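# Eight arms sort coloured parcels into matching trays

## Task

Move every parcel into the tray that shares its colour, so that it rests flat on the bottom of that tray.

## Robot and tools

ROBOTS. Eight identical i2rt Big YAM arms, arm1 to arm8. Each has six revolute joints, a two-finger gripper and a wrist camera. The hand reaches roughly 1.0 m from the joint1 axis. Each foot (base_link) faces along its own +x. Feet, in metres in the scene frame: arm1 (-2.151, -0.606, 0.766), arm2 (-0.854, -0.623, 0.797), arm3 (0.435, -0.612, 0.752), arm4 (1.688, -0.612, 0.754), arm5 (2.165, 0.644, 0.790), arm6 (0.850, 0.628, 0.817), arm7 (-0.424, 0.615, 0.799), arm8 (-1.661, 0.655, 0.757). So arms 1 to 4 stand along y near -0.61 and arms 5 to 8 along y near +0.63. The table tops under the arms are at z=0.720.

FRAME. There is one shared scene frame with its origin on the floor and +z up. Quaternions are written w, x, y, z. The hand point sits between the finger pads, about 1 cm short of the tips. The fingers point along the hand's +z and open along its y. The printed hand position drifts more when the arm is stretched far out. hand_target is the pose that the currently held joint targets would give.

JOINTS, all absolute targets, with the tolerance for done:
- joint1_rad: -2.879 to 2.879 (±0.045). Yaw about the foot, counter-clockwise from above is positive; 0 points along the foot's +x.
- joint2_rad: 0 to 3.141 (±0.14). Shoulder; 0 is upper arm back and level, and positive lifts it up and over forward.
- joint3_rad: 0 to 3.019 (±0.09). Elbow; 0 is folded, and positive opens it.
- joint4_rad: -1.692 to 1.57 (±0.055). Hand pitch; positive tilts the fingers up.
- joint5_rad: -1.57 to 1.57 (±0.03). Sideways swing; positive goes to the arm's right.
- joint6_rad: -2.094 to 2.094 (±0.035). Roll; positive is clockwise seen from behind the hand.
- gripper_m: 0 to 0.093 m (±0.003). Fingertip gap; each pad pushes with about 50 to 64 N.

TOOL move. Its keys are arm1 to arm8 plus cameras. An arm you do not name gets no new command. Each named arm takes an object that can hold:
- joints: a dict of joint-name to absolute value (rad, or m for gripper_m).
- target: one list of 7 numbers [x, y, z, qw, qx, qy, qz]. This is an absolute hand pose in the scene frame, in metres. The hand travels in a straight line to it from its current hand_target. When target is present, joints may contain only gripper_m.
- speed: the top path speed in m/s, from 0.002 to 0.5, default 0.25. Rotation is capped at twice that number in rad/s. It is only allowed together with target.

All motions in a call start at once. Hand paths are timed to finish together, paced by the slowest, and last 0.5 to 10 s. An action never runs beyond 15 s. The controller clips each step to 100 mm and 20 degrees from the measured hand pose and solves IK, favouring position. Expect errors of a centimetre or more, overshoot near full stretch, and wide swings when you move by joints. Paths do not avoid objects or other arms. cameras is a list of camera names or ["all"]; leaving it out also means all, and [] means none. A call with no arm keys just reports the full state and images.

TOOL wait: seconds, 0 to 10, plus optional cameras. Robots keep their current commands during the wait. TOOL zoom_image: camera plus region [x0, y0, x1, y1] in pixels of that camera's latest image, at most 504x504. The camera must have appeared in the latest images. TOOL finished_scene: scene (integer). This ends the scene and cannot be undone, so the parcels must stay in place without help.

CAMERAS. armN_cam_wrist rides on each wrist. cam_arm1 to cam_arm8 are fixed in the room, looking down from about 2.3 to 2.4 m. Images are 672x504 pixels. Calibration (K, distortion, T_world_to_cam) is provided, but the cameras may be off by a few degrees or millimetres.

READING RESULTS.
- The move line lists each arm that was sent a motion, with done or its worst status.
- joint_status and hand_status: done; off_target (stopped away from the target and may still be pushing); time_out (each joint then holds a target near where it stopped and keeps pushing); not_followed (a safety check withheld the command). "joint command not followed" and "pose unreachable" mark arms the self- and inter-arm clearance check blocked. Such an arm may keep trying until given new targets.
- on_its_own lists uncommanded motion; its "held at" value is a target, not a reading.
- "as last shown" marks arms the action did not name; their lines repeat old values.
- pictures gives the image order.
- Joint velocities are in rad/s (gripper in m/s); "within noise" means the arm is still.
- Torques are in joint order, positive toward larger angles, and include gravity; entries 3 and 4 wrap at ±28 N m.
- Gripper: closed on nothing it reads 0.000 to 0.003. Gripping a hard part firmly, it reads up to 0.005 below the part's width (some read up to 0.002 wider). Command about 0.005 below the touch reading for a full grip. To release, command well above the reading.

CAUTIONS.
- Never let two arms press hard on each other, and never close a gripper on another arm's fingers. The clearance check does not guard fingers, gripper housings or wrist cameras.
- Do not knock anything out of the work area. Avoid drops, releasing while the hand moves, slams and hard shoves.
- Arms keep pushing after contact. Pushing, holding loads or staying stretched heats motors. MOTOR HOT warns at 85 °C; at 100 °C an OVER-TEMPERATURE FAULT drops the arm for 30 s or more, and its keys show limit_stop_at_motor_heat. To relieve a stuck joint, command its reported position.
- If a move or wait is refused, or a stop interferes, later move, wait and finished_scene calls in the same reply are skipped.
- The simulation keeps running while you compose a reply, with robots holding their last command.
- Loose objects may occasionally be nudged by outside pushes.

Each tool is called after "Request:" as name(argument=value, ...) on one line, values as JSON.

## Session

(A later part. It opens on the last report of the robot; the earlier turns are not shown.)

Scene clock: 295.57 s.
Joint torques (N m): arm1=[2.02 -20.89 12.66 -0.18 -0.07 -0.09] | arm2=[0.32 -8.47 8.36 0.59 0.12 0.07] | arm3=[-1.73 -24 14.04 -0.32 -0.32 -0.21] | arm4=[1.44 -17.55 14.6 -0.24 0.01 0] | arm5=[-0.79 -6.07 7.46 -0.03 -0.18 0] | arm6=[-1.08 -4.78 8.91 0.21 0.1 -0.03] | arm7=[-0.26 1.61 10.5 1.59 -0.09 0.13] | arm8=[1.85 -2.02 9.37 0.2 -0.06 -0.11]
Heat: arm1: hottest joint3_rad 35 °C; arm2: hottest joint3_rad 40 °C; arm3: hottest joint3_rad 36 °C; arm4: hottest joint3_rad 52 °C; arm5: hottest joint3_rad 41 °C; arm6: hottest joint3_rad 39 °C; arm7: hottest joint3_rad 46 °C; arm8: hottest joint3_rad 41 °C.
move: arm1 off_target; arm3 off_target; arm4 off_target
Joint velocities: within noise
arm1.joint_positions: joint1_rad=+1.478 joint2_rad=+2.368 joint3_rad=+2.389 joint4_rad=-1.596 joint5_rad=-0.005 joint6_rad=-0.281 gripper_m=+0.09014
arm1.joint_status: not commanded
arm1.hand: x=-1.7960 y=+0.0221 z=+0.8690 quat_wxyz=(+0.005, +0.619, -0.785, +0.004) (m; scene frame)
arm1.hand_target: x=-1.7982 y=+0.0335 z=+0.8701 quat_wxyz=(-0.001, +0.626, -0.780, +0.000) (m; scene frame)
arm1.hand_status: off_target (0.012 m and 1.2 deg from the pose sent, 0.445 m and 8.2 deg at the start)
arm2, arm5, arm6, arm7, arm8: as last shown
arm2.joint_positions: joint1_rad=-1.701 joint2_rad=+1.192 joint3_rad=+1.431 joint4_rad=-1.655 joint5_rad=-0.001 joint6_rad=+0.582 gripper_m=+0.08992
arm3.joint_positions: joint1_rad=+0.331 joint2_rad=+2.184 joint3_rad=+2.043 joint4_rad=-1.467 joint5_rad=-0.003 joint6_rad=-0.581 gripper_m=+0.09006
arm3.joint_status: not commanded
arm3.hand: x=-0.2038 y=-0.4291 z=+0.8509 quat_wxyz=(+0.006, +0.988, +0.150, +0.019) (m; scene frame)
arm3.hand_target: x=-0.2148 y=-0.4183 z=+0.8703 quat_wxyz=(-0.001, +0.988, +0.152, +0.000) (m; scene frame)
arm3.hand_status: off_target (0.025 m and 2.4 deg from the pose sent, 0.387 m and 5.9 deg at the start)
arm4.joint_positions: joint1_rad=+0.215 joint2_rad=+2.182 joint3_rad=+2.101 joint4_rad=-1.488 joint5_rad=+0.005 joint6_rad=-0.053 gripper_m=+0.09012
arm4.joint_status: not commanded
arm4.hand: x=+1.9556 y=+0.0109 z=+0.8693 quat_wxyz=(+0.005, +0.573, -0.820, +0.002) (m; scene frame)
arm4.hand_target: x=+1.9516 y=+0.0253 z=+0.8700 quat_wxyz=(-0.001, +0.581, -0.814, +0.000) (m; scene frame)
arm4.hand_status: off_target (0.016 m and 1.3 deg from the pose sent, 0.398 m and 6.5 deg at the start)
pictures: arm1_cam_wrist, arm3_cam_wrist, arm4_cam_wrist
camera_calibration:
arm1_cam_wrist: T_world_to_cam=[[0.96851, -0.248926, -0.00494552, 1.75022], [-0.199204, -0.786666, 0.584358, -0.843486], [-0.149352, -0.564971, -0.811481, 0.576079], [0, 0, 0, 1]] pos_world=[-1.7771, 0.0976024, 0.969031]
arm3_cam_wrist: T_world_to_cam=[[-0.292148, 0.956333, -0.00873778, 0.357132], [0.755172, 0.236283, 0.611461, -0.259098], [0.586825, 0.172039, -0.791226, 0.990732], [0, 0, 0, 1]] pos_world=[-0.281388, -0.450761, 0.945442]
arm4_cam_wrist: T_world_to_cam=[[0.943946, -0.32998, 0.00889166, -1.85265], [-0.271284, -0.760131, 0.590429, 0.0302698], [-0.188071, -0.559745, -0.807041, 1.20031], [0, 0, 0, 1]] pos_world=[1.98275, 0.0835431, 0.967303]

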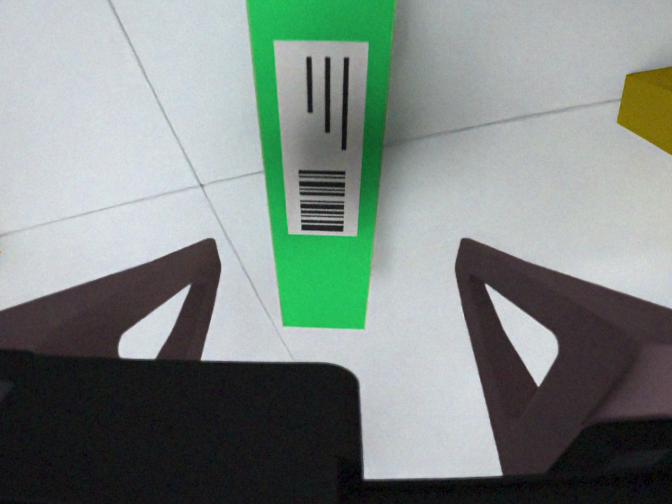

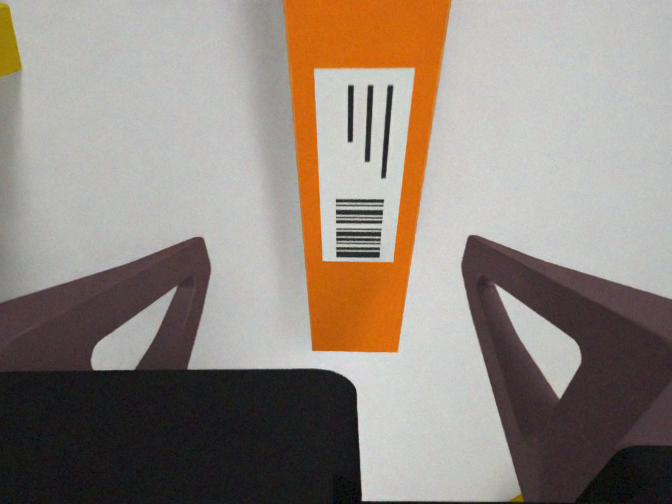

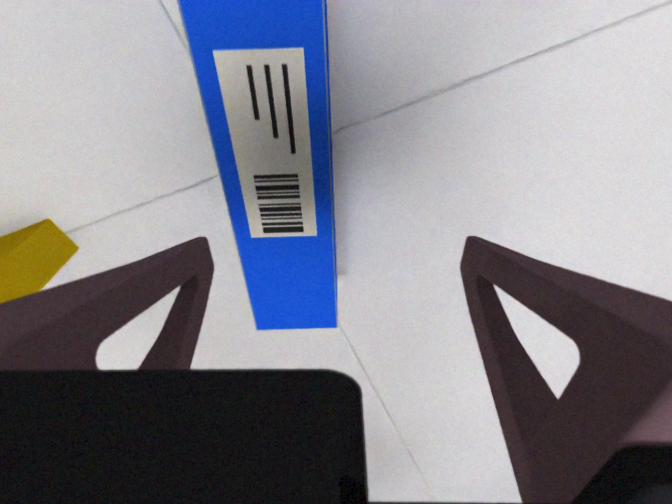

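Request:
move(arm1={"target":[-1.809,0.024,0.757,0,-0.6259,0.7799,0],"speed":0.2}, arm3={"target":[-0.207,-0.412,0.757,0,0.988,0.152,0],"speed":0.2}, arm4={"target":[1.935,0.025,0.757,0,-0.5878,0.809,0],"speed":0.2}, cameras=[])

Request:
move(arm1={"joints":{"gripper_m":0.05}}, arm3={"joints":{"gripper_m":0.05}}, arm4={"joints":{"gripper_m":0.05}}, cameras=[])

Request:
move(arm1={"target":[-1.811,0.01,0.9,0,-0.6259,0.7799,0],"speed":0.3}, arm3={"target":[-0.195,-0.415,0.9,0,0.988,0.152,0],"speed":0.3}, arm4={"target":[1.93,0.01,0.9,0,-0.5878,0.809,0],"speed":0.3}, cameras=[])

Request:
move(arm1={"joints":{"joint2_rad":1.2,"joint3_rad":1.43,"joint4_rad":-1.66,"joint5_rad":0}}, arm3={"joints":{"joint2_rad":1.2,"joint3_rad":1.43,"joint4_rad":-1.66,"joint5_rad":0}}, arm4={"joints":{"joint2_rad":1.2,"joint3_rad":1.43,"joint4_rad":-1.66,"joint5_rad":0}}, cameras=[])

Request:
move(arm1={"joints":{"joint1_rad":-1.536,"joint6_rad":-0.04}}, arm3={"joints":{"joint1_rad":2.145,"joint6_rad":-0.164}}, arm4={"joints":{"joint1_rad":-1.885,"joint6_rad":0}}, cameras=[])

Request:
move(arm1={"target":[-2.41,-1.237,0.86,0,0.819,0.5736,0],"speed":0.35}, arm3={"target":[0.409,-1.297,0.86,0,0.6607,0.7507,0],"speed":0.35}, arm4={"target":[2.113,-1.187,0.86,0,0.4517,0.8922,0],"speed":0.35}, cameras=["arm1_cam_wrist","arm3_cam_wrist","arm4_cam_wrist","cam_arm1","cam_arm3","cam_arm4"])

Scene clock: 328.77 s.
Joint torques (N m): arm1=[2.26 -21.3 7.87 0.76 -0.03 0] | arm2=[0.32 -8.47 8.36 0.59 0.12 0.07] | arm3=[-1.96 -24.41 9.14 0.58 -0.32 -0.22] | arm4=[0.91 -16.62 9.4 1.29 0.15 0.05] | arm5=[-1.03 -6.01 7.41 0.21 -0.15 -0.03] | arm6=[-1.08 -4.84 8.85 0.18 0.1 -0.03] | arm7=[-0.44 1.49 10.45 1.59 -0.1 0.12] | arm8=[1.85 -2.2 9.28 0.1 -0.04 -0.08]
Heat: arm1: hottest joint3_rad 44 °C; arm2: hottest joint3_rad 41 °C; arm3: hottest joint3_rad 36 °C; arm4: hottest joint3_rad 53 °C; arm5: hottest joint3_rad 40 °C; arm6: hottest joint3_rad 39 °C; arm7: hottest joint3_rad 47 °C; arm8: hottest joint3_rad 38 °C.
move: arm1 off_target; arm3 off_target; arm4 off_target
Joint velocities: within noise
arm1.joint_positions: joint1_rad=+1.483 joint2_rad=+2.370 joint3_rad=+2.143 joint4_rad=-1.321 joint5_rad=-0.005 joint6_rad=-0.281 gripper_m=+0.09014
arm1.joint_status: not commanded
arm1.hand: x=-1.8003 y=+0.0208 z=+0.7749 quat_wxyz=(-0.008, +0.621, -0.784, -0.002) (m; scene frame)
arm1.hand_target: x=-1.8091 y=+0.0234 z=+0.7572 quat_wxyz=(+0.000, +0.626, -0.780, +0.000) (m; scene frame)
arm1.hand_status: off_target (0.020 m and 1.1 deg from the pose sent, 0.113 m and 1.2 deg at the start)
arm2, arm5, arm6, arm8: as last shown
arm3.joint_positions: joint1_rad=+0.322 joint2_rad=+2.250 joint3_rad=+1.896 joint4_rad=-1.236 joint5_rad=-0.003 joint6_rad=-0.592 gripper_m=+0.09006
arm3.joint_status: not commanded
arm3.hand: x=-0.2030 y=-0.4223 z=+0.7532 quat_wxyz=(+0.003, +0.988, +0.151, +0.012) (m; scene frame)
arm3.hand_target: x=-0.2068 y=-0.4119 z=+0.7572 quat_wxyz=(+0.000, +0.988, +0.152, +0.000) (m; scene frame)
arm3.hand_status: off_target (0.012 m and 1.4 deg from the pose sent, 0.095 m and 2.4 deg at the start)
arm4.joint_positions: joint1_rad=+0.238 joint2_rad=+2.218 joint3_rad=+1.948 joint4_rad=-1.262 joint5_rad=+0.002 joint6_rad=-0.054 gripper_m=+0.09012
arm4.joint_status: not commanded
arm4.hand: x=+1.9423 y=+0.0218 z=+0.7885 quat_wxyz=(-0.009, +0.583, -0.813, -0.009) (m; scene frame)
arm4.hand_target: x=+1.9346 y=+0.0236 z=+0.7576 quat_wxyz=(+0.000, +0.588, -0.809, +0.000) (m; scene frame)
arm4.hand_status: off_target (0.032 m and 1.7 deg from the pose sent, 0.115 m and 2.2 deg at the start)
arm7.joint_positions: joint1_rad=-0.316 joint2_rad=+0.535 joint3_rad=+1.368 joint4_rad=-1.177 joint5_rad=-0.073 joint6_rad=-0.126 gripper_m=+0.09396
arm7.joint_status: not commanded
arm7.hand: x=-0.2873 y=+0.4416 z=+1.3804 quat_wxyz=(-0.508, -0.311, -0.757, +0.270) (m; scene frame)
arm7.hand_target: x=-0.2897 y=+0.4449 z=+1.3917 quat_wxyz=(-0.517, -0.307, -0.750, +0.275) (m; scene frame)
arm7.hand_status: not commanded
pictures: none
No camera images: "cameras" was empty.

Scene clock: 329.47 s.
Joint torques (N m): arm1=[2.26 -21.01 7.94 0.76 -0.02 0] | arm2=[0.26 -8.47 8.36 0.59 0.12 0.07] | arm3=[-1.96 -24.47 9.2 0.55 -0.3 -0.21] | arm4=[-0.03 -16.62 9.42 0.94 0.18 0.05] | arm5=[-0.62 -5.95 7.2 0.2 -0.16 -0.03] | arm6=[-1.14 -4.84 8.87 0.21 0.1 -0.03] | arm7=[-0.38 1.73 10.44 1.59 -0.09 0.12] | arm8=[2.14 -2.2 9.36 0.27 -0.05 -0.08]
Heat: arm1: hottest joint3_rad 44 °C; arm2: hottest joint3_rad 41 °C; arm3: hottest joint3_rad 36 °C; arm4: hottest joint3_rad 52 °C; arm5: hottest joint3_rad 40 °C; arm6: hottest joint3_rad 39 °C; arm7: hottest joint3_rad 47 °C; arm8: hottest joint3_rad 38 °C.
move: arm1 off_target; arm3 off_target; arm4 done
Joint velocities: within noise
arm1.joint_positions: joint1_rad=+1.484 joint2_rad=+2.370 joint3_rad=+2.143 joint4_rad=-1.321 joint5_rad=-0.006 joint6_rad=-0.281 gripper_m=+0.05931
arm1.joint_status: gripper_m off_target (ended at +0.05933, target +0.05000)
arm1.hand: x=-1.8006 y=+0.0210 z=+0.7749 quat_wxyz=(-0.008, +0.621, -0.784, -0.002) (m; scene frame)
arm1.hand_target: x=-1.8092 y=+0.0235 z=+0.7572 quat_wxyz=(+0.000, +0.626, -0.780, +0.000) (m; scene frame)
arm1.hand_status: not commanded
arm2, arm5, arm6, arm7, arm8: as last shown
arm3.joint_positions: joint1_rad=+0.322 joint2_rad=+2.250 joint3_rad=+1.896 joint4_rad=-1.236 joint5_rad=-0.003 joint6_rad=-0.592 gripper_m=+0.05862
arm3.joint_status: gripper_m off_target (ended at +0.05865, target +0.05000)
arm3.hand: x=-0.2032 y=-0.4224 z=+0.7532 quat_wxyz=(+0.003, +0.988, +0.151, +0.011) (m; scene frame)
arm3.hand_target: x=-0.2068 y=-0.4119 z=+0.7572 quat_wxyz=(+0.000, +0.988, +0.152, +0.000) (m; scene frame)
arm3.hand_status: not commanded
arm4.joint_positions: joint1_rad=+0.251 joint2_rad=+2.218 joint3_rad=+1.948 joint4_rad=-1.253 joint5_rad=+0.000 joint6_rad=-0.054 gripper_m=+0.05018
arm4.joint_status: all done
arm4.hand: x=+1.9349 y=+0.0271 z=+0.7886 quat_wxyz=(-0.013, +0.588, -0.809, -0.012) (m; scene frame)
arm4.hand_target: x=+1.9347 y=+0.0235 z=+0.7576 quat_wxyz=(+0.000, +0.588, -0.809, +0.000) (m; scene frame)
arm4.hand_status: not commanded
pictures: none
No camera images: "cameras" was empty.

Scene clock: 331.00 s.
Joint torques (N m): arm1=[0.85 -20.07 12.18 -0.08 0 -0.07] | arm2=[0.32 -8.47 8.36 0.59 0.12 0.07] | arm3=[-2.14 -24.64 14.13 -0.38 -0.25 -0.22] | arm4=[0.44 -17.32 13.87 -0.2 -0.01 0.05] | arm5=[-0.79 -5.54 7.23 0.21 -0.2 -0.07] | arm6=[-1.14 -4.78 8.9 0.23 0.1 -0.02] | arm7=[-0.26 1.55 10.5 1.58 -0.1 0.11] | arm8=[2.08 -2.08 9.37 0.16 -0.05 -0.08]
Heat: arm1: hottest joint3_rad 43 °C; arm2: hottest joint3_rad 41 °C; arm3: hottest joint3_rad 36 °C; arm4: hottest joint3_rad 52 °C; arm5: hottest joint3_rad 40 °C; arm6: hottest joint3_rad 39 °C; arm7: hottest joint3_rad 47 °C; arm8: hottest joint3_rad 38 °C.
move: arm1 done; arm3 off_target; arm4 off_target
Joint velocities: within noise
arm1.joint_positions: joint1_rad=+1.484 joint2_rad=+2.252 joint3_rad=+2.253 joint4_rad=-1.576 joint5_rad=-0.006 joint6_rad=-0.282 gripper_m=+0.05931
arm1.joint_status: not commanded
arm1.hand: x=-1.8129 y=+0.0010 z=+0.8975 quat_wxyz=(+0.005, +0.622, -0.783, +0.003) (m; scene frame)
arm1.hand_target: x=-1.8113 y=+0.0097 z=+0.8999 quat_wxyz=(-0.001, +0.626, -0.780, +0.000) (m; scene frame)
arm1.hand_status: done (0.010 m and 0.9 deg from the pose sent, 0.126 m and 1.1 deg at the start)
arm2, arm5, arm6, arm7, arm8: as last shown
arm3.joint_positions: joint1_rad=+0.321 joint2_rad=+2.126 joint3_rad=+1.996 joint4_rad=-1.494 joint5_rad=-0.004 joint6_rad=-0.594 gripper_m=+0.05862
arm3.joint_status: not commanded
arm3.hand: x=-0.1833 y=-0.4287 z=+0.8707 quat_wxyz=(+0.011, +0.988, +0.152, +0.027) (m; scene frame)
arm3.hand_target: x=-0.1934 y=-0.4154 z=+0.9002 quat_wxyz=(-0.001, +0.988, +0.152, +0.000) (m; scene frame)
arm3.hand_status: off_target (0.034 m and 3.3 deg from the pose sent, 0.147 m and 1.4 deg at the start; pose on its path clipped on 8 of 46 steps)
arm4.joint_positions: joint1_rad=+0.251 joint2_rad=+2.106 joint3_rad=+2.043 joint4_rad=-1.506 joint5_rad=+0.006 joint6_rad=-0.054 gripper_m=+0.05011
arm4.joint_status: not commanded
arm4.hand: x=+1.9265 y=+0.0005 z=+0.8966 quat_wxyz=(+0.005, +0.588, -0.809, +0.002) (m; scene frame)
arm4.hand_target: x=+1.9299 y=+0.0095 z=+0.8998 quat_wxyz=(+0.000, +0.588, -0.809, +0.000) (m; scene frame)
arm4.hand_status: off_target (0.011 m and 0.7 deg from the pose sent, 0.113 m and 2.0 deg at the start)
pictures: none
No camera images: "cameras" was empty.

Scene clock: 332.73 s.
Joint torques (N m): arm1=[1.26 -6.83 8.13 0.23 0.16 -0.04] | arm2=[0.32 -8.41 8.36 0.59 0.12 0.07] | arm3=[-1.96 -8.88 9.61 0.09 -0.02 -0.2] | arm4=[0.09 -6.01 9.74 0.25 -0.16 0.05] | arm5=[-0.79 -6.01 7.27 0.23 -0.16 -0.02] | arm6=[-1.14 -4.84 8.88 0.23 0.1 -0.03] | arm7=[-0.5 1.67 10.51 1.59 -0.08 0.12] | arm8=[2.02 -2.26 9.32 0.16 -0.04 -0.08]
Heat: arm1: hottest joint3_rad 43 °C; arm2: hottest joint3_rad 41 °C; arm3: hottest joint3_rad 36 °C; arm4: hottest joint3_rad 52 °C; arm5: hottest joint3_rad 40 °C; arm6: hottest joint3_rad 39 °C; arm7: hottest joint3_rad 47 °C; arm8: hottest joint3_rad 38 °C.
move: arm1 done; arm3 done; arm4 done
Joint velocities: within noise
arm1.joint_positions: joint1_rad=+1.484 joint2_rad=+1.199 joint3_rad=+1.438 joint4_rad=-1.654 joint5_rad=-0.003 joint6_rad=-0.282 gripper_m=+0.05931
arm1.joint_status: all done
arm1.hand: x=-1.9781 y=-0.2910 z=+1.1190 quat_wxyz=(-0.070, +0.620, -0.781, -0.026) (m; scene frame)
arm1.hand_target: x=-1.9800 y=-0.2931 z=+1.1151 quat_wxyz=(-0.063, +0.625, -0.778, -0.022) (m; scene frame)
arm1.hand_status: not commanded
arm2, arm5, arm6, arm7, arm8: as last shown
arm3.joint_positions: joint1_rad=+0.321 joint2_rad=+1.195 joint3_rad=+1.425 joint4_rad=-1.653 joint5_rad=-0.004 joint6_rad=-0.595 gripper_m=+0.05862
arm3.joint_status: all done
arm3.hand: x=+0.0939 y=-0.5130 z=+1.1022 quat_wxyz=(-0.033, +0.986, +0.152, -0.065) (m; scene frame)
arm3.hand_target: x=+0.0956 y=-0.5069 z=+1.1021 quat_wxyz=(-0.034, +0.986, +0.152, -0.060) (m; scene frame)
arm3.hand_status: not commanded
arm4.joint_positions: joint1_rad=+0.251 joint2_rad=+1.193 joint3_rad=+1.437 joint4_rad=-1.653 joint5_rad=+0.002 joint6_rad=-0.054 gripper_m=+0.05011
arm4.joint_status: all done
arm4.hand: x=+1.8206 y=-0.2768 z=+1.1061 quat_wxyz=(-0.061, +0.586, -0.807, -0.042) (m; scene frame)
arm4.hand_target: x=+1.8195 y=-0.2777 z=+1.1007 quat_wxyz=(-0.051, +0.586, -0.807, -0.038) (m; scene frame)
arm4.hand_status: not commanded
pictures: none
No camera images: "cameras" was empty.

Scene clock: 335.20 s.
Joint torques (N m): arm1=[0.91 -7.53 8.12 0.4 0.09 0.07] | arm2=[0.32 -8.47 8.36 0.59 0.12 0.07] | arm3=[0.44 -10.4 9.68 0.05 -0.07 0.14] | arm4=[-1.2 -6.53 9.73 0.27 -0.08 0.11] | arm5=[-0.85 -6.42 7.21 0.32 -0.18 0] | arm6=[-1.14 -4.84 8.87 0.21 0.1 -0.03] | arm7=[-0.38 1.67 10.43 1.55 -0.1 0.12] | arm8=[1.73 -2.14 9.37 0.12 -0.05 -0.07]
Heat: arm1: hottest joint3_rad 42 °C; arm2: hottest joint3_rad 41 °C; arm3: hottest joint3_rad 36 °C; arm4: hottest joint3_rad 52 °C; arm5: hottest joint3_rad 40 °C; arm6: hottest joint3_rad 39 °C; arm7: hottest joint3_rad 47 °C; arm8: hottest joint3_rad 38 °C.
move: arm1 done; arm3 done; arm4 done
Joint velocities: within noise
arm1.joint_positions: joint1_rad=-1.525 joint2_rad=+1.206 joint3_rad=+1.438 joint4_rad=-1.654 joint5_rad=-0.001 joint6_rad=-0.047 gripper_m=+0.05926
arm1.joint_status: all done
arm1.hand: x=-2.2852 y=-0.9356 z=+1.1222 quat_wxyz=(-0.046, -0.812, -0.579, +0.064) (m; scene frame)
arm1.hand_target: x=-2.2873 y=-0.9301 z=+1.1206 quat_wxyz=(-0.043, -0.817, -0.572, +0.061) (m; scene frame)
arm1.hand_status: not commanded
arm2, arm5, arm6, arm7, arm8: as last shown
arm3.joint_positions: joint1_rad=+2.131 joint2_rad=+1.210 joint3_rad=+1.425 joint4_rad=-1.653 joint5_rad=-0.002 joint6_rad=-0.180 gripper_m=+0.05862
arm3.joint_status: all done
arm3.hand: x=+0.4154 y=-0.9708 z=+1.0962 quat_wxyz=(+0.042, +0.658, +0.750, -0.048) (m; scene frame)
arm3.hand_target: x=+0.4200 y=-0.9679 z=+1.1012 quat_wxyz=(+0.045, +0.659, +0.749, -0.050) (m; scene frame)
arm3.hand_status: not commanded
arm4.joint_positions: joint1_rad=-1.873 joint2_rad=+1.201 joint3_rad=+1.437 joint4_rad=-1.653 joint5_rad=+0.001 joint6_rad=-0.007 gripper_m=+0.05011
arm4.joint_status: all done
arm4.hand: x=+1.9075 y=-0.8930 z=+1.1082 quat_wxyz=(-0.065, -0.439, -0.895, +0.042) (m; scene frame)
arm4.hand_target: x=+1.9024 y=-0.8930 z=+1.1057 quat_wxyz=(-0.060, -0.448, -0.891, +0.039) (m; scene frame)
arm4.hand_status: not commanded
pictures: none
No camera images: "cameras" was empty.

Scene clock: 337.70 s.
Joint torques (N m): arm1=[0.91 -20.07 12.33 -0.21 0.19 0.1] | arm2=[0.32 -8.47 8.36 0.59 0.12 0.07] | arm3=[0.5 -24.64 14.2 -0.36 0.03 0.13] | arm4=[-1.73 -18.37 14.74 -0.2 -0.15 0.09] | arm5=[-0.67 -6.18 7.36 0.17 -0.19 -0.04] | arm6=[-1.14 -4.84 8.88 0.18 0.1 -0.03] | arm7=[-0.21 1.55 10.43 1.55 -0.08 0.12] | arm8=[2.14 -2.2 9.37 0.17 -0.05 -0.09]
Heat: arm1: hottest joint3_rad 42 °C; arm2: hottest joint3_rad 41 °C; arm3: hottest joint3_rad 36 °C; arm4: hottest joint3_rad 52 °C; arm5: hottest joint3_rad 40 °C; arm6: hottest joint3_rad 39 °C; arm7: hottest joint3_rad 47 °C; arm8: hottest joint3_rad 38 °C.
move: arm1 off_target; arm3 off_target; arm4 off_target
Joint velocities: within noise
arm1.joint_positions: joint1_rad=-1.525 joint2_rad=+2.211 joint3_rad=+2.026 joint4_rad=-1.420 joint5_rad=+0.004 joint6_rad=-0.045 gripper_m=+0.05926
arm1.joint_status: not commanded
arm1.hand: x=-2.4000 y=-1.2271 z=+0.8494 quat_wxyz=(+0.006, -0.815, -0.580, -0.011) (m; scene frame)
arm1.hand_target: x=-2.4099 y=-1.2363 z=+0.8602 quat_wxyz=(+0.000, -0.819, -0.574, +0.001) (m; scene frame)
arm1.hand_status: off_target (0.018 m and 1.7 deg from the pose sent, 0.419 m and 9.1 deg at the start)
arm2, arm5, arm6, arm7, arm8: as last shown
arm3.joint_positions: joint1_rad=+2.133 joint2_rad=+2.210 joint3_rad=+2.054 joint4_rad=-1.457 joint5_rad=+0.001 joint6_rad=-0.179 gripper_m=+0.05862
arm3.joint_status: not commanded
arm3.hand: x=+0.4022 y=-1.2805 z=+0.8363 quat_wxyz=(-0.013, +0.659, +0.752, +0.021) (m; scene frame)
arm3.hand_target: x=+0.4092 y=-1.2955 z=+0.8601 quat_wxyz=(+0.001, +0.661, +0.751, +0.000) (m; scene frame)
arm3.hand_status: off_target (0.030 m and 2.8 deg from the pose sent, 0.403 m and 7.3 deg at the start)
arm4.joint_positions: joint1_rad=-1.878 joint2_rad=+2.299 joint3_rad=+2.265 joint4_rad=-1.544 joint5_rad=-0.013 joint6_rad=-0.007 gripper_m=+0.05011
arm4.joint_status: not commanded
arm4.hand: x=+2.1140 y=-1.1723 z=+0.8634 quat_wxyz=(+0.003, -0.443, -0.896, +0.000) (m; scene frame)
arm4.hand_target: x=+2.1124 y=-1.1864 z=+0.8601 quat_wxyz=(-0.001, -0.452, -0.892, +0.000) (m; scene frame)
arm4.hand_status: off_target (0.015 m and 1.2 deg from the pose sent, 0.436 m and 9.0 deg at the start)
pictures: arm1_cam_wrist, arm3_cam_wrist, arm4_cam_wrist, cam_arm1, cam_arm3, cam_arm4
camera_calibration:
arm1_cam_wrist: T_world_to_cam=[[-0.939563, 0.342279, -0.00814227, -1.82696], [0.270535, 0.756779, 0.59506, 1.07724], [0.209838, 0.556893, -0.80364, 1.99619], [0, 0, 0, 1]] pos_world=[-2.42685, -1.30157, 0.948322]
arm3_cam_wrist: T_world_to_cam=[[-0.992049, -0.1258, -0.00362357, 0.239773], [-0.100949, 0.778223, 0.619822, 0.524615], [-0.0751534, 0.615259, -0.784734, 1.59829], [0, 0, 0, 1]] pos_world=[0.410943, -1.36147, 0.929936]
arm4_cam_wrist: T_world_to_cam=[[-0.785916, -0.618176, 0.0139917, 0.92215], [-0.494365, 0.64178, 0.586278, 1.296], [-0.371402, 0.453848, -0.809989, 2.14142], [0, 0, 0, 1]] pos_world=[2.16075, -1.23357, 0.961808]

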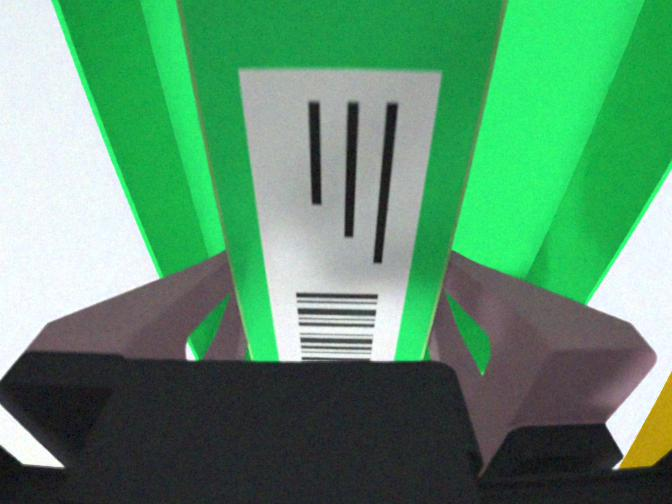

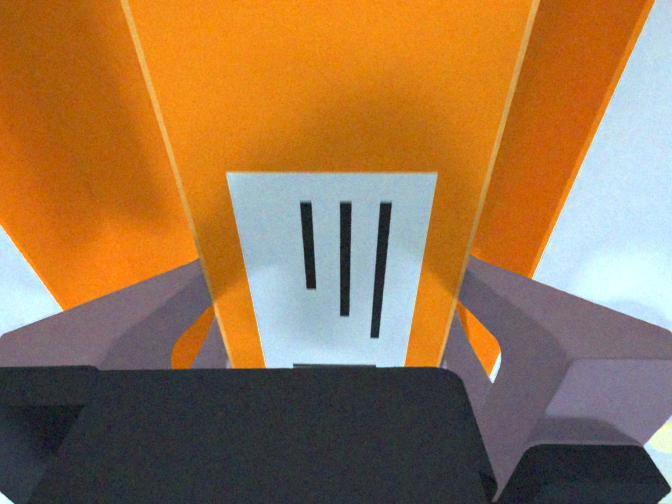

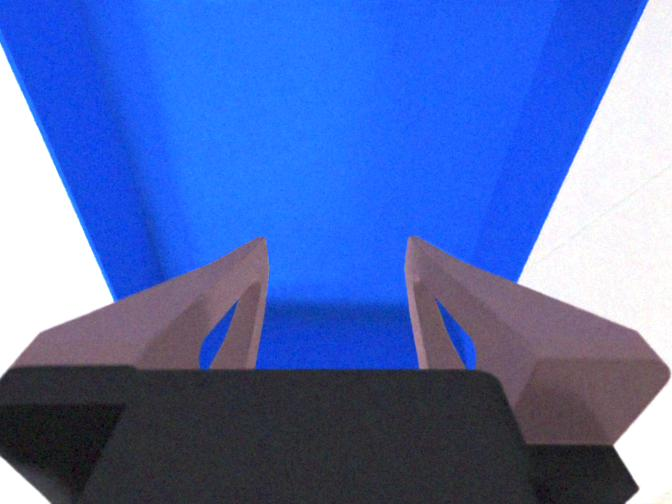

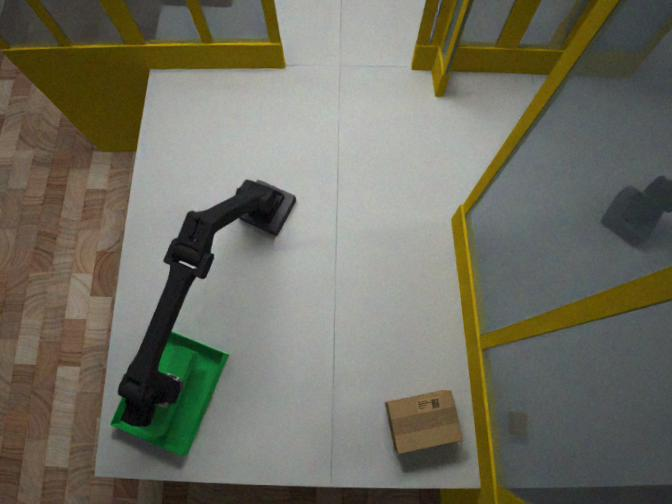

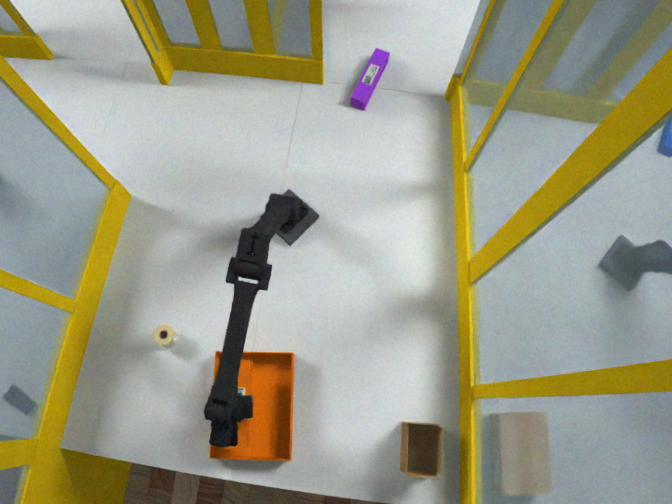

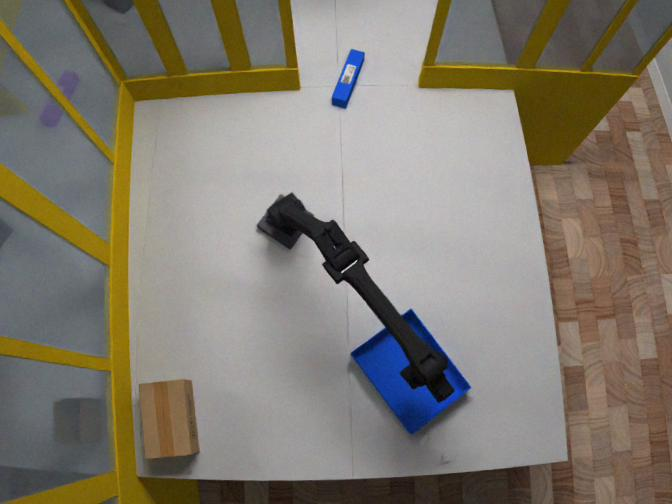

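Request:
move(arm1={"target":[-2.426,-1.232,0.84,0,0.819,0.5736,0],"speed":0.25}, arm3={"target":[0.433,-1.296,0.83,0,0.6607,0.7507,0],"speed":0.25}, arm4={"joints":{"joint2_rad":1.2,"joint3_rad":1.43,"joint4_rad":-1.66,"joint5_rad":0,"gripper_m":0.09}}, cameras=["arm1_cam_wrist","arm3_cam_wrist"])

Request:
move(arm1={"target":[-2.426,-1.232,0.785,0,0.819,0.5736,0],"speed":0.15}, arm3={"target":[0.433,-1.296,0.767,0,0.6607,0.7507,0],"speed":0.15}, arm4={"joints":{"joint1_rad":0.251,"joint6_rad":-0.06}}, cameras=["cam_arm1","cam_arm3"])

Scene clock: 369.63 s.
Joint torques (N m): arm1=[0.62 -19.37 10.69 0.66 0.16 -0.07] | arm2=[0.32 -8.47 8.36 0.59 0.12 0.07] | arm3=[0.15 -23.53 9.4 0.61 0.02 0.13] | arm4=[-1.44 -6.89 9.65 0.28 0.03 0.09] | arm5=[-0.26 -5.71 7.32 0.29 -0.2 -0.03] | arm6=[-1.08 -4.84 8.9 0.21 0.1 -0.03] | arm7=[-0.26 1.49 10.47 1.61 -0.09 0.12] | arm8=[1.96 -2.2 9.28 0.16 -0.05 -0.09]
Heat: arm1: hottest joint3_rad 42 °C; arm2: hottest joint3_rad 40 °C; arm3: hottest joint2_rad 37 °C; arm4: hottest joint3_rad 57 °C; arm5: hottest joint3_rad 40 °C; arm6: hottest joint3_rad 39 °C; arm7: hottest joint3_rad 47 °C; arm8: hottest joint3_rad 37 °C.
move: arm1 off_target; arm3 done; arm4 done
Joint velocities: within noise
arm1.joint_positions: joint1_rad=-1.550 joint2_rad=+2.217 joint3_rad=+2.026 joint4_rad=-1.404 joint5_rad=+0.005 joint6_rad=-0.054 gripper_m=+0.05926
arm1.joint_status: not commanded
arm1.hand: x=-2.4166 y=-1.2241 z=+0.8452 quat_wxyz=(+0.003, -0.819, -0.574, -0.007) (m; scene frame)
arm1.hand_target: x=-2.4259 y=-1.2316 z=+0.8402 quat_wxyz=(+0.000, -0.819, -0.574, +0.000) (m; scene frame)
arm1.hand_status: off_target (0.013 m and 0.9 deg from the pose sent, 0.028 m and 1.7 deg at the start)
arm2.joint_positions: joint1_rad=-1.701 joint2_rad=+1.192 joint3_rad=+1.431 joint4_rad=-1.655 joint5_rad=-0.001 joint6_rad=+0.582 gripper_m=+0.08992
arm2.joint_status: not commanded
arm2.hand: x=-0.6022 y=-0.3746 z=+1.1526 quat_wxyz=(-0.060, +0.099, -0.992, -0.050) (m; scene frame)
arm2.hand_target: x=-0.6020 y=-0.3743 z=+1.1494 quat_wxyz=(-0.055, +0.093, -0.993, -0.045) (m; scene frame)
arm2.hand_status: not commanded
arm3.joint_positions: joint1_rad=+2.172 joint2_rad=+2.210 joint3_rad=+2.054 joint4_rad=-1.415 joint5_rad=+0.002 joint6_rad=-0.144 gripper_m=+0.05862
arm3.joint_status: not commanded
arm3.hand: x=+0.4279 y=-1.2916 z=+0.8361 quat_wxyz=(-0.001, +0.658, +0.753, +0.004) (m; scene frame)
arm3.hand_target: x=+0.4331 y=-1.2958 z=+0.8300 quat_wxyz=(+0.000, +0.661, +0.751, +0.000) (m; scene frame)
arm3.hand_status: done (0.009 m and 0.6 deg from the pose sent, 0.035 m and 2.8 deg at the start)
arm4.joint_positions: joint1_rad=-1.878 joint2_rad=+1.206 joint3_rad=+1.438 joint4_rad=-1.654 joint5_rad=-0.002 joint6_rad=-0.007 gripper_m=+0.08988
arm4.joint_status: all done
arm4.hand: x=+1.9073 y=-0.8944 z=+1.1072 quat_wxyz=(-0.064, -0.441, -0.894, +0.040) (m; scene frame)
arm4.hand_target: x=+1.9005 y=-0.8944 z=+1.1057 quat_wxyz=(-0.060, -0.450, -0.890, +0.039) (m; scene frame)
arm4.hand_status: not commanded
arm5.joint_positions: joint1_rad=+1.001 joint2_rad=+1.201 joint3_rad=+1.424 joint4_rad=-1.652 joint5_rad=+0.002 joint6_rad=-0.008 gripper_m=+0.08988
arm5.joint_status: not commanded
arm5.hand: x=+1.9002 y=+0.4030 z=+1.1373 quat_wxyz=(+0.022, +0.929, +0.364, -0.064) (m; scene frame)
arm5.hand_target: x=+1.9012 y=+0.4039 z=+1.1397 quat_wxyz=(+0.022, +0.930, +0.363, -0.063) (m; scene frame)
arm5.hand_status: not commanded
arm6.joint_positions: joint1_rad=-0.754 joint2_rad=+1.193 joint3_rad=+1.425 joint4_rad=-1.654 joint5_rad=-0.002 joint6_rad=-0.006 gripper_m=+0.08989
arm6.joint_status: not commanded
arm6.hand: x=+0.9202 y=+0.2819 z=+1.1694 quat_wxyz=(-0.058, -0.629, -0.774, +0.047) (m; scene frame)
arm6.hand_target: x=+0.9179 y=+0.2804 z=+1.1689 quat_wxyz=(-0.054, -0.634, -0.770, +0.045) (m; scene frame)
arm6.hand_status: not commanded
arm7: as last shown
arm8.joint_positions: joint1_rad=+0.698 joint2_rad=+0.897 joint3_rad=+1.304 joint4_rad=-1.654 joint5_rad=-0.001 joint6_rad=+0.002 gripper_m=+0.08993
arm8.joint_status: not commanded
arm8.hand: x=-1.6368 y=+0.3890 z=+1.1448 quat_wxyz=(-0.120, -0.666, -0.728, +0.109) (m; scene frame)
arm8.hand_target: x=-1.6366 y=+0.3901 z=+1.1417 quat_wxyz=(-0.114, -0.664, -0.731, +0.105) (m; scene frame)
arm8.hand_status: not commanded
pictures: arm1_cam_wrist, arm3_cam_wrist
camera_calibration:
arm1_cam_wrist: T_world_to_cam=[[-0.934246, 0.356551, -0.00751347, -1.8138], [0.2844, 0.757576, 0.587533, 1.12275], [0.215177, 0.546763, -0.809165, 1.99972], [0, 0, 0, 1]] pos_world=[-2.44414, -1.29723, 0.944827]
arm3_cam_wrist: T_world_to_cam=[[-0.991539, -0.129718, 0.00474748, 0.251684], [-0.102267, 0.803183, 0.586889, 0.596344], [-0.0799434, 0.581438, -0.809654, 1.58617], [0, 0, 0, 1]] pos_world=[0.437345, -1.36858, 0.933065]

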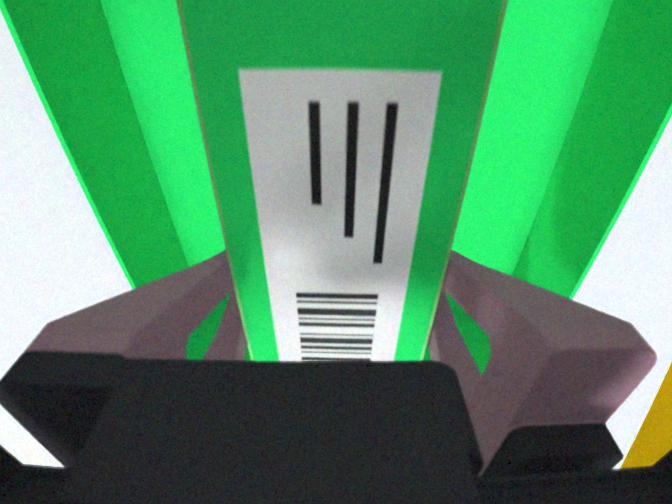

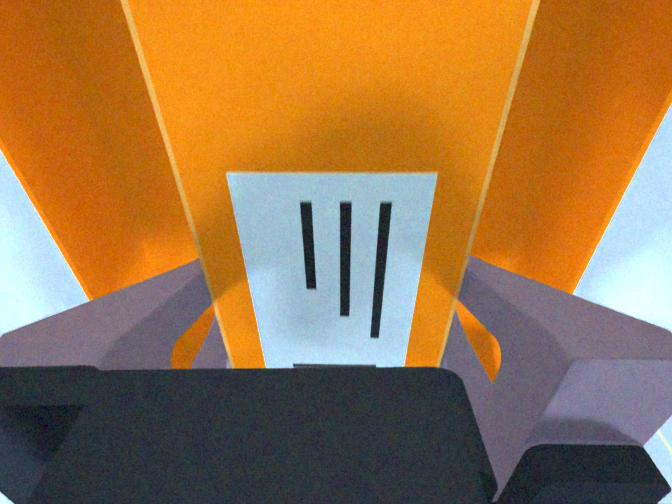

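Scene clock: 371.77 s.
Joint torques (N m): arm1=[0.79 -20.48 8.12 0.79 0.13 -0.05] | arm2=[0.32 -8.47 8.38 0.59 0.12 0.07] | arm3=[0.09 -25.23 9.39 0.55 0 0.13] | arm4=[0.97 -7.06 9.65 0.25 -0.04 -0.02] | arm5=[-0.85 -5.6 7.19 0.13 -0.2 0] | arm6=[-1.08 -4.78 8.88 0.2 0.1 -0.02] | arm7=[-0.44 1.44 10.48 1.57 -0.09 0.13] | arm8=[2.14 -2.08 9.36 0.17 -0.05 -0.08]
Heat: arm1: hottest joint3_rad 41 °C; arm2: hottest joint3_rad 40 °C; arm3: hottest joint2_rad 37 °C; arm4: hottest joint3_rad 57 °C; arm5: hottest joint3_rad 40 °C; arm6: hottest joint3_rad 39 °C; arm7: hottest joint3_rad 47 °C; arm8: hottest joint3_rad 37 °C.
move: arm1 off_target; arm3 done; arm4 done
Joint velocities: within noise
arm1.joint_positions: joint1_rad=-1.550 joint2_rad=+2.269 joint3_rad=+1.984 joint4_rad=-1.290 joint5_rad=+0.005 joint6_rad=-0.055 gripper_m=+0.05926
arm1.joint_status: not commanded
arm1.hand: x=-2.4201 y=-1.2333 z=+0.7948 quat_wxyz=(-0.002, -0.819, -0.574, +0.001) (m; scene frame)
arm1.hand_target: x=-2.4259 y=-1.2318 z=+0.7850 quat_wxyz=(+0.000, -0.819, -0.574, +0.000) (m; scene frame)
arm1.hand_status: off_target (0.012 m and 0.2 deg from the pose sent, 0.061 m and 1.0 deg at the start)
arm2, arm5, arm6, arm7, arm8: as last shown
arm3.joint_positions: joint1_rad=+2.172 joint2_rad=+2.274 joint3_rad=+1.964 joint4_rad=-1.282 joint5_rad=+0.002 joint6_rad=-0.144 gripper_m=+0.05862
arm3.joint_status: not commanded
arm3.hand: x=+0.4284 y=-1.2889 z=+0.7610 quat_wxyz=(-0.007, +0.658, +0.753, +0.011) (m; scene frame)
arm3.hand_target: x=+0.4331 y=-1.2958 z=+0.7671 quat_wxyz=(+0.000, +0.661, +0.751, +0.000) (m; scene frame)
arm3.hand_status: done (0.010 m and 1.6 deg from the pose sent, 0.070 m and 0.6 deg at the start)
arm4.joint_positions: joint1_rad=+0.240 joint2_rad=+1.206 joint3_rad=+1.438 joint4_rad=-1.654 joint5_rad=-0.001 joint6_rad=-0.052 gripper_m=+0.08991
arm4.joint_status: all done
arm4.hand: x=+1.8246 y=-0.2753 z=+1.1021 quat_wxyz=(-0.055, +0.581, -0.811, -0.040) (m; scene frame)
arm4.hand_target: x=+1.8196 y=-0.2776 z=+1.1006 quat_wxyz=(-0.051, +0.589, -0.806, -0.037) (m; scene frame)
arm4.hand_status: not commanded
pictures: cam_arm1, cam_arm3

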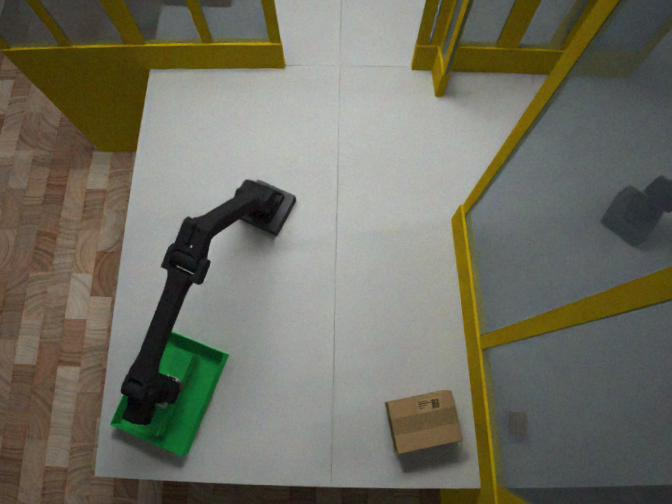

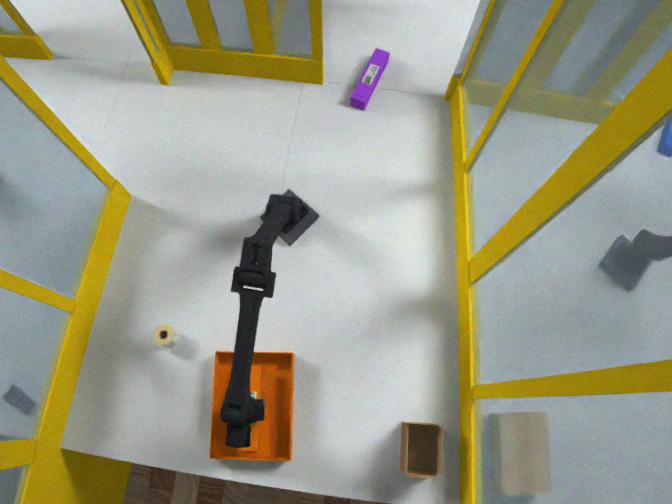

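Request:
move(arm1={"target":[-2.426,-1.232,0.764,0,0.819,0.5736,0],"speed":0.1}, arm3={"joints":{"gripper_m":0.066}}, arm4={"target":[1.932,0.028,0.86,0,-0.5878,0.809,0],"speed":0.35}, cameras=["arm4_cam_wrist"])

Request:
move(arm1={"joints":{"gripper_m":0.066}}, arm3={"joints":{"gripper_m":0.09}}, arm4={"target":[1.932,0.028,0.735,0,-0.5878,0.809,0],"speed":0.2}, cameras=["arm4_cam_wrist"])

Scene clock: 381.63 s.
Joint torques (N m): arm1=[0.85 -19.66 7.71 0.73 0.15 -0.05] | arm2=[0.32 -8.41 8.38 0.59 0.11 0.07] | arm3=[0.15 -25.35 9.44 0.58 0.01 0.13] | arm4=[1.44 -17.67 14.46 -0.17 0.01 0.09] | arm5=[-0.73 -6.3 7.36 0.29 -0.18 -0.06] | arm6=[-1.03 -4.78 8.88 0.23 0.1 -0.03] | arm7=[-0.32 1.55 10.44 1.59 -0.09 0.12] | arm8=[1.96 -2.02 9.36 0.13 -0.04 -0.09]
Heat: arm1: hottest joint3_rad 41 °C; arm2: hottest joint3_rad 40 °C; arm3: hottest joint2_rad 36 °C; arm4: hottest joint3_rad 54 °C; arm5: hottest joint3_rad 39 °C; arm6: hottest joint3_rad 39 °C; arm7: hottest joint3_rad 47 °C; arm8: hottest joint3_rad 37 °C.
move: arm1 off_target; arm3 done; arm4 off_target
Joint velocities: within noise
arm1.joint_positions: joint1_rad=-1.550 joint2_rad=+2.278 joint3_rad=+1.968 joint4_rad=-1.249 joint5_rad=+0.005 joint6_rad=-0.055 gripper_m=+0.05926
arm1.joint_status: not commanded
arm1.hand: x=-2.4215 y=-1.2367 z=+0.7833 quat_wxyz=(-0.006, -0.819, -0.574, +0.008) (m; scene frame)
arm1.hand_target: x=-2.4258 y=-1.2316 z=+0.7644 quat_wxyz=(+0.000, -0.819, -0.574, +0.000) (m; scene frame)
arm1.hand_status: off_target (0.020 m and 1.1 deg from the pose sent, 0.031 m and 0.2 deg at the start)
arm2, arm5, arm6, arm8: as last shown
arm3.joint_positions: joint1_rad=+2.172 joint2_rad=+2.274 joint3_rad=+1.964 joint4_rad=-1.282 joint5_rad=+0.002 joint6_rad=-0.144 gripper_m=+0.06597
arm3.joint_status: all done
arm3.hand: x=+0.4284 y=-1.2889 z=+0.7610 quat_wxyz=(-0.007, +0.658, +0.753, +0.011) (m; scene frame)
arm3.hand_target: x=+0.4331 y=-1.2958 z=+0.7671 quat_wxyz=(+0.000, +0.661, +0.751, +0.000) (m; scene frame)
arm3.hand_status: not commanded
arm4.joint_positions: joint1_rad=+0.244 joint2_rad=+2.171 joint3_rad=+2.048 joint4_rad=-1.450 joint5_rad=+0.005 joint6_rad=-0.052 gripper_m=+0.08991
arm4.joint_status: not commanded
arm4.hand: x=+1.9357 y=+0.0129 z=+0.8568 quat_wxyz=(+0.007, +0.584, -0.811, +0.003) (m; scene frame)
arm4.hand_target: x=+1.9316 y=+0.0275 z=+0.8601 quat_wxyz=(-0.001, +0.588, -0.809, -0.001) (m; scene frame)
arm4.hand_status: off_target (0.016 m and 1.0 deg from the pose sent, 0.403 m and 7.8 deg at the start)
arm7.joint_positions: joint1_rad=-0.316 joint2_rad=+0.535 joint3_rad=+1.368 joint4_rad=-1.177 joint5_rad=-0.073 joint6_rad=-0.126 gripper_m=+0.09396
arm7.joint_status: not commanded
arm7.hand: x=-0.2873 y=+0.4416 z=+1.3804 quat_wxyz=(-0.508, -0.311, -0.757, +0.270) (m; scene frame)
arm7.hand_target: x=-0.2897 y=+0.4449 z=+1.3917 quat_wxyz=(-0.517, -0.307, -0.750, +0.275) (m; scene frame)
arm7.hand_status: not commanded
pictures: arm4_cam_wrist
camera_calibration:
arm4_cam_wrist: T_world_to_cam=[[0.952763, -0.3036, 0.00831248, -1.85007], [-0.249151, -0.765653, 0.593043, -0.0111845], [-0.173683, -0.567101, -0.805128, 1.15819], [0, 0, 0, 1]] pos_world=[1.96105, 0.0865659, 0.954502]

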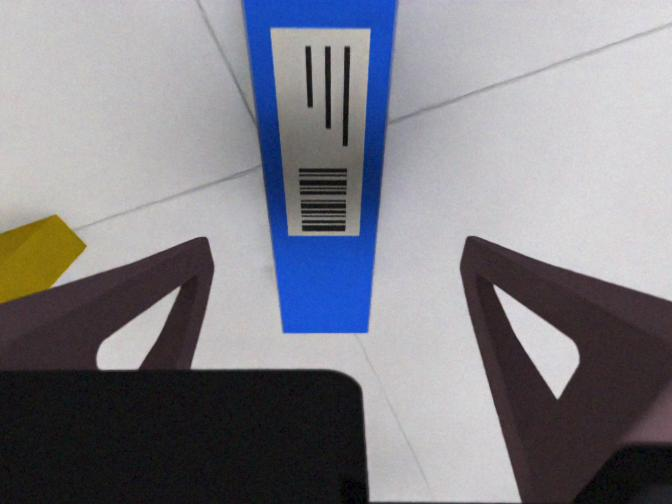

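Scene clock: 382.97 s.
Joint torques (N m): arm1=[0.97 -19.78 7.64 0.9 0.15 -0.06] | arm2=[0.32 -8.47 8.36 0.59 0.11 0.07] | arm3=[0.15 -25.17 9.39 0.61 0.01 0.12] | arm4=[1.32 -18.73 10.54 0.72 0 0.08] | arm5=[-0.5 -5.95 7.19 0.32 -0.16 -0.02] | arm6=[-1.08 -4.78 8.88 0.2 0.1 -0.03] | arm7=[-0.21 1.55 10.41 1.61 -0.09 0.11] | arm8=[2.2 -2.02 9.37 0.12 -0.03 -0.07]
Heat: arm1: hottest joint3_rad 41 °C; arm2: hottest joint3_rad 40 °C; arm3: hottest joint2_rad 36 °C; arm4: hottest joint3_rad 54 °C; arm5: hottest joint3_rad 39 °C; arm6: hottest joint3_rad 39 °C; arm7: hottest joint3_rad 47 °C; arm8: hottest joint3_rad 36 °C.
move: arm1 done; arm3 done; arm4 off_target
Joint velocities: within noise
arm1.joint_positions: joint1_rad=-1.550 joint2_rad=+2.278 joint3_rad=+1.968 joint4_rad=-1.249 joint5_rad=+0.005 joint6_rad=-0.055 gripper_m=+0.06589
arm1.joint_status: all done
arm1.hand: x=-2.4215 y=-1.2367 z=+0.7833 quat_wxyz=(-0.006, -0.819, -0.574, +0.008) (m; scene frame)
arm1.hand_target: x=-2.4258 y=-1.2316 z=+0.7644 quat_wxyz=(+0.000, -0.819, -0.574, +0.000) (m; scene frame)
arm1.hand_status: not commanded
arm2, arm5, arm6, arm7, arm8: as last shown
arm3.joint_positions: joint1_rad=+2.172 joint2_rad=+2.274 joint3_rad=+1.964 joint4_rad=-1.282 joint5_rad=+0.002 joint6_rad=-0.144 gripper_m=+0.08994
arm3.joint_status: all done
arm3.hand: x=+0.4284 y=-1.2889 z=+0.7610 quat_wxyz=(-0.007, +0.658, +0.753, +0.011) (m; scene frame)
arm3.hand_target: x=+0.4331 y=-1.2958 z=+0.7671 quat_wxyz=(+0.000, +0.661, +0.751, +0.000) (m; scene frame)
arm3.hand_status: not commanded
arm4.joint_positions: joint1_rad=+0.244 joint2_rad=+2.274 joint3_rad=+1.927 joint4_rad=-1.213 joint5_rad=+0.005 joint6_rad=-0.052 gripper_m=+0.08991
arm4.joint_status: not commanded
arm4.hand: x=+1.9382 y=+0.0211 z=+0.7442 quat_wxyz=(+0.002, +0.584, -0.811, +0.000) (m; scene frame)
arm4.hand_target: x=+1.9318 y=+0.0276 z=+0.7350 quat_wxyz=(+0.000, +0.588, -0.809, +0.000) (m; scene frame)
arm4.hand_status: off_target (0.013 m and 0.5 deg from the pose sent, 0.123 m and 1.0 deg at the start)
pictures: arm4_cam_wrist
camera_calibration:
arm4_cam_wrist: T_world_to_cam=[[0.952704, -0.30375, 0.00953398, -1.84979], [-0.252117, -0.772464, 0.582869, 0.0759513], [-0.169682, -0.557705, -0.81251, 1.07019], [0, 0, 0, 1]] pos_world=[1.96304, 0.0936472, 0.842908]

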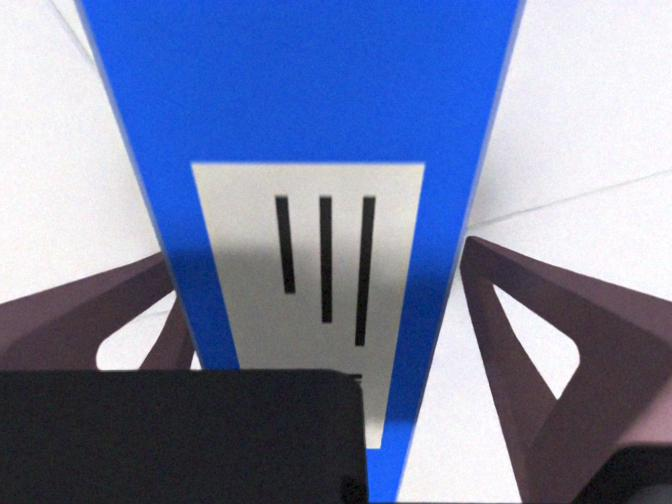

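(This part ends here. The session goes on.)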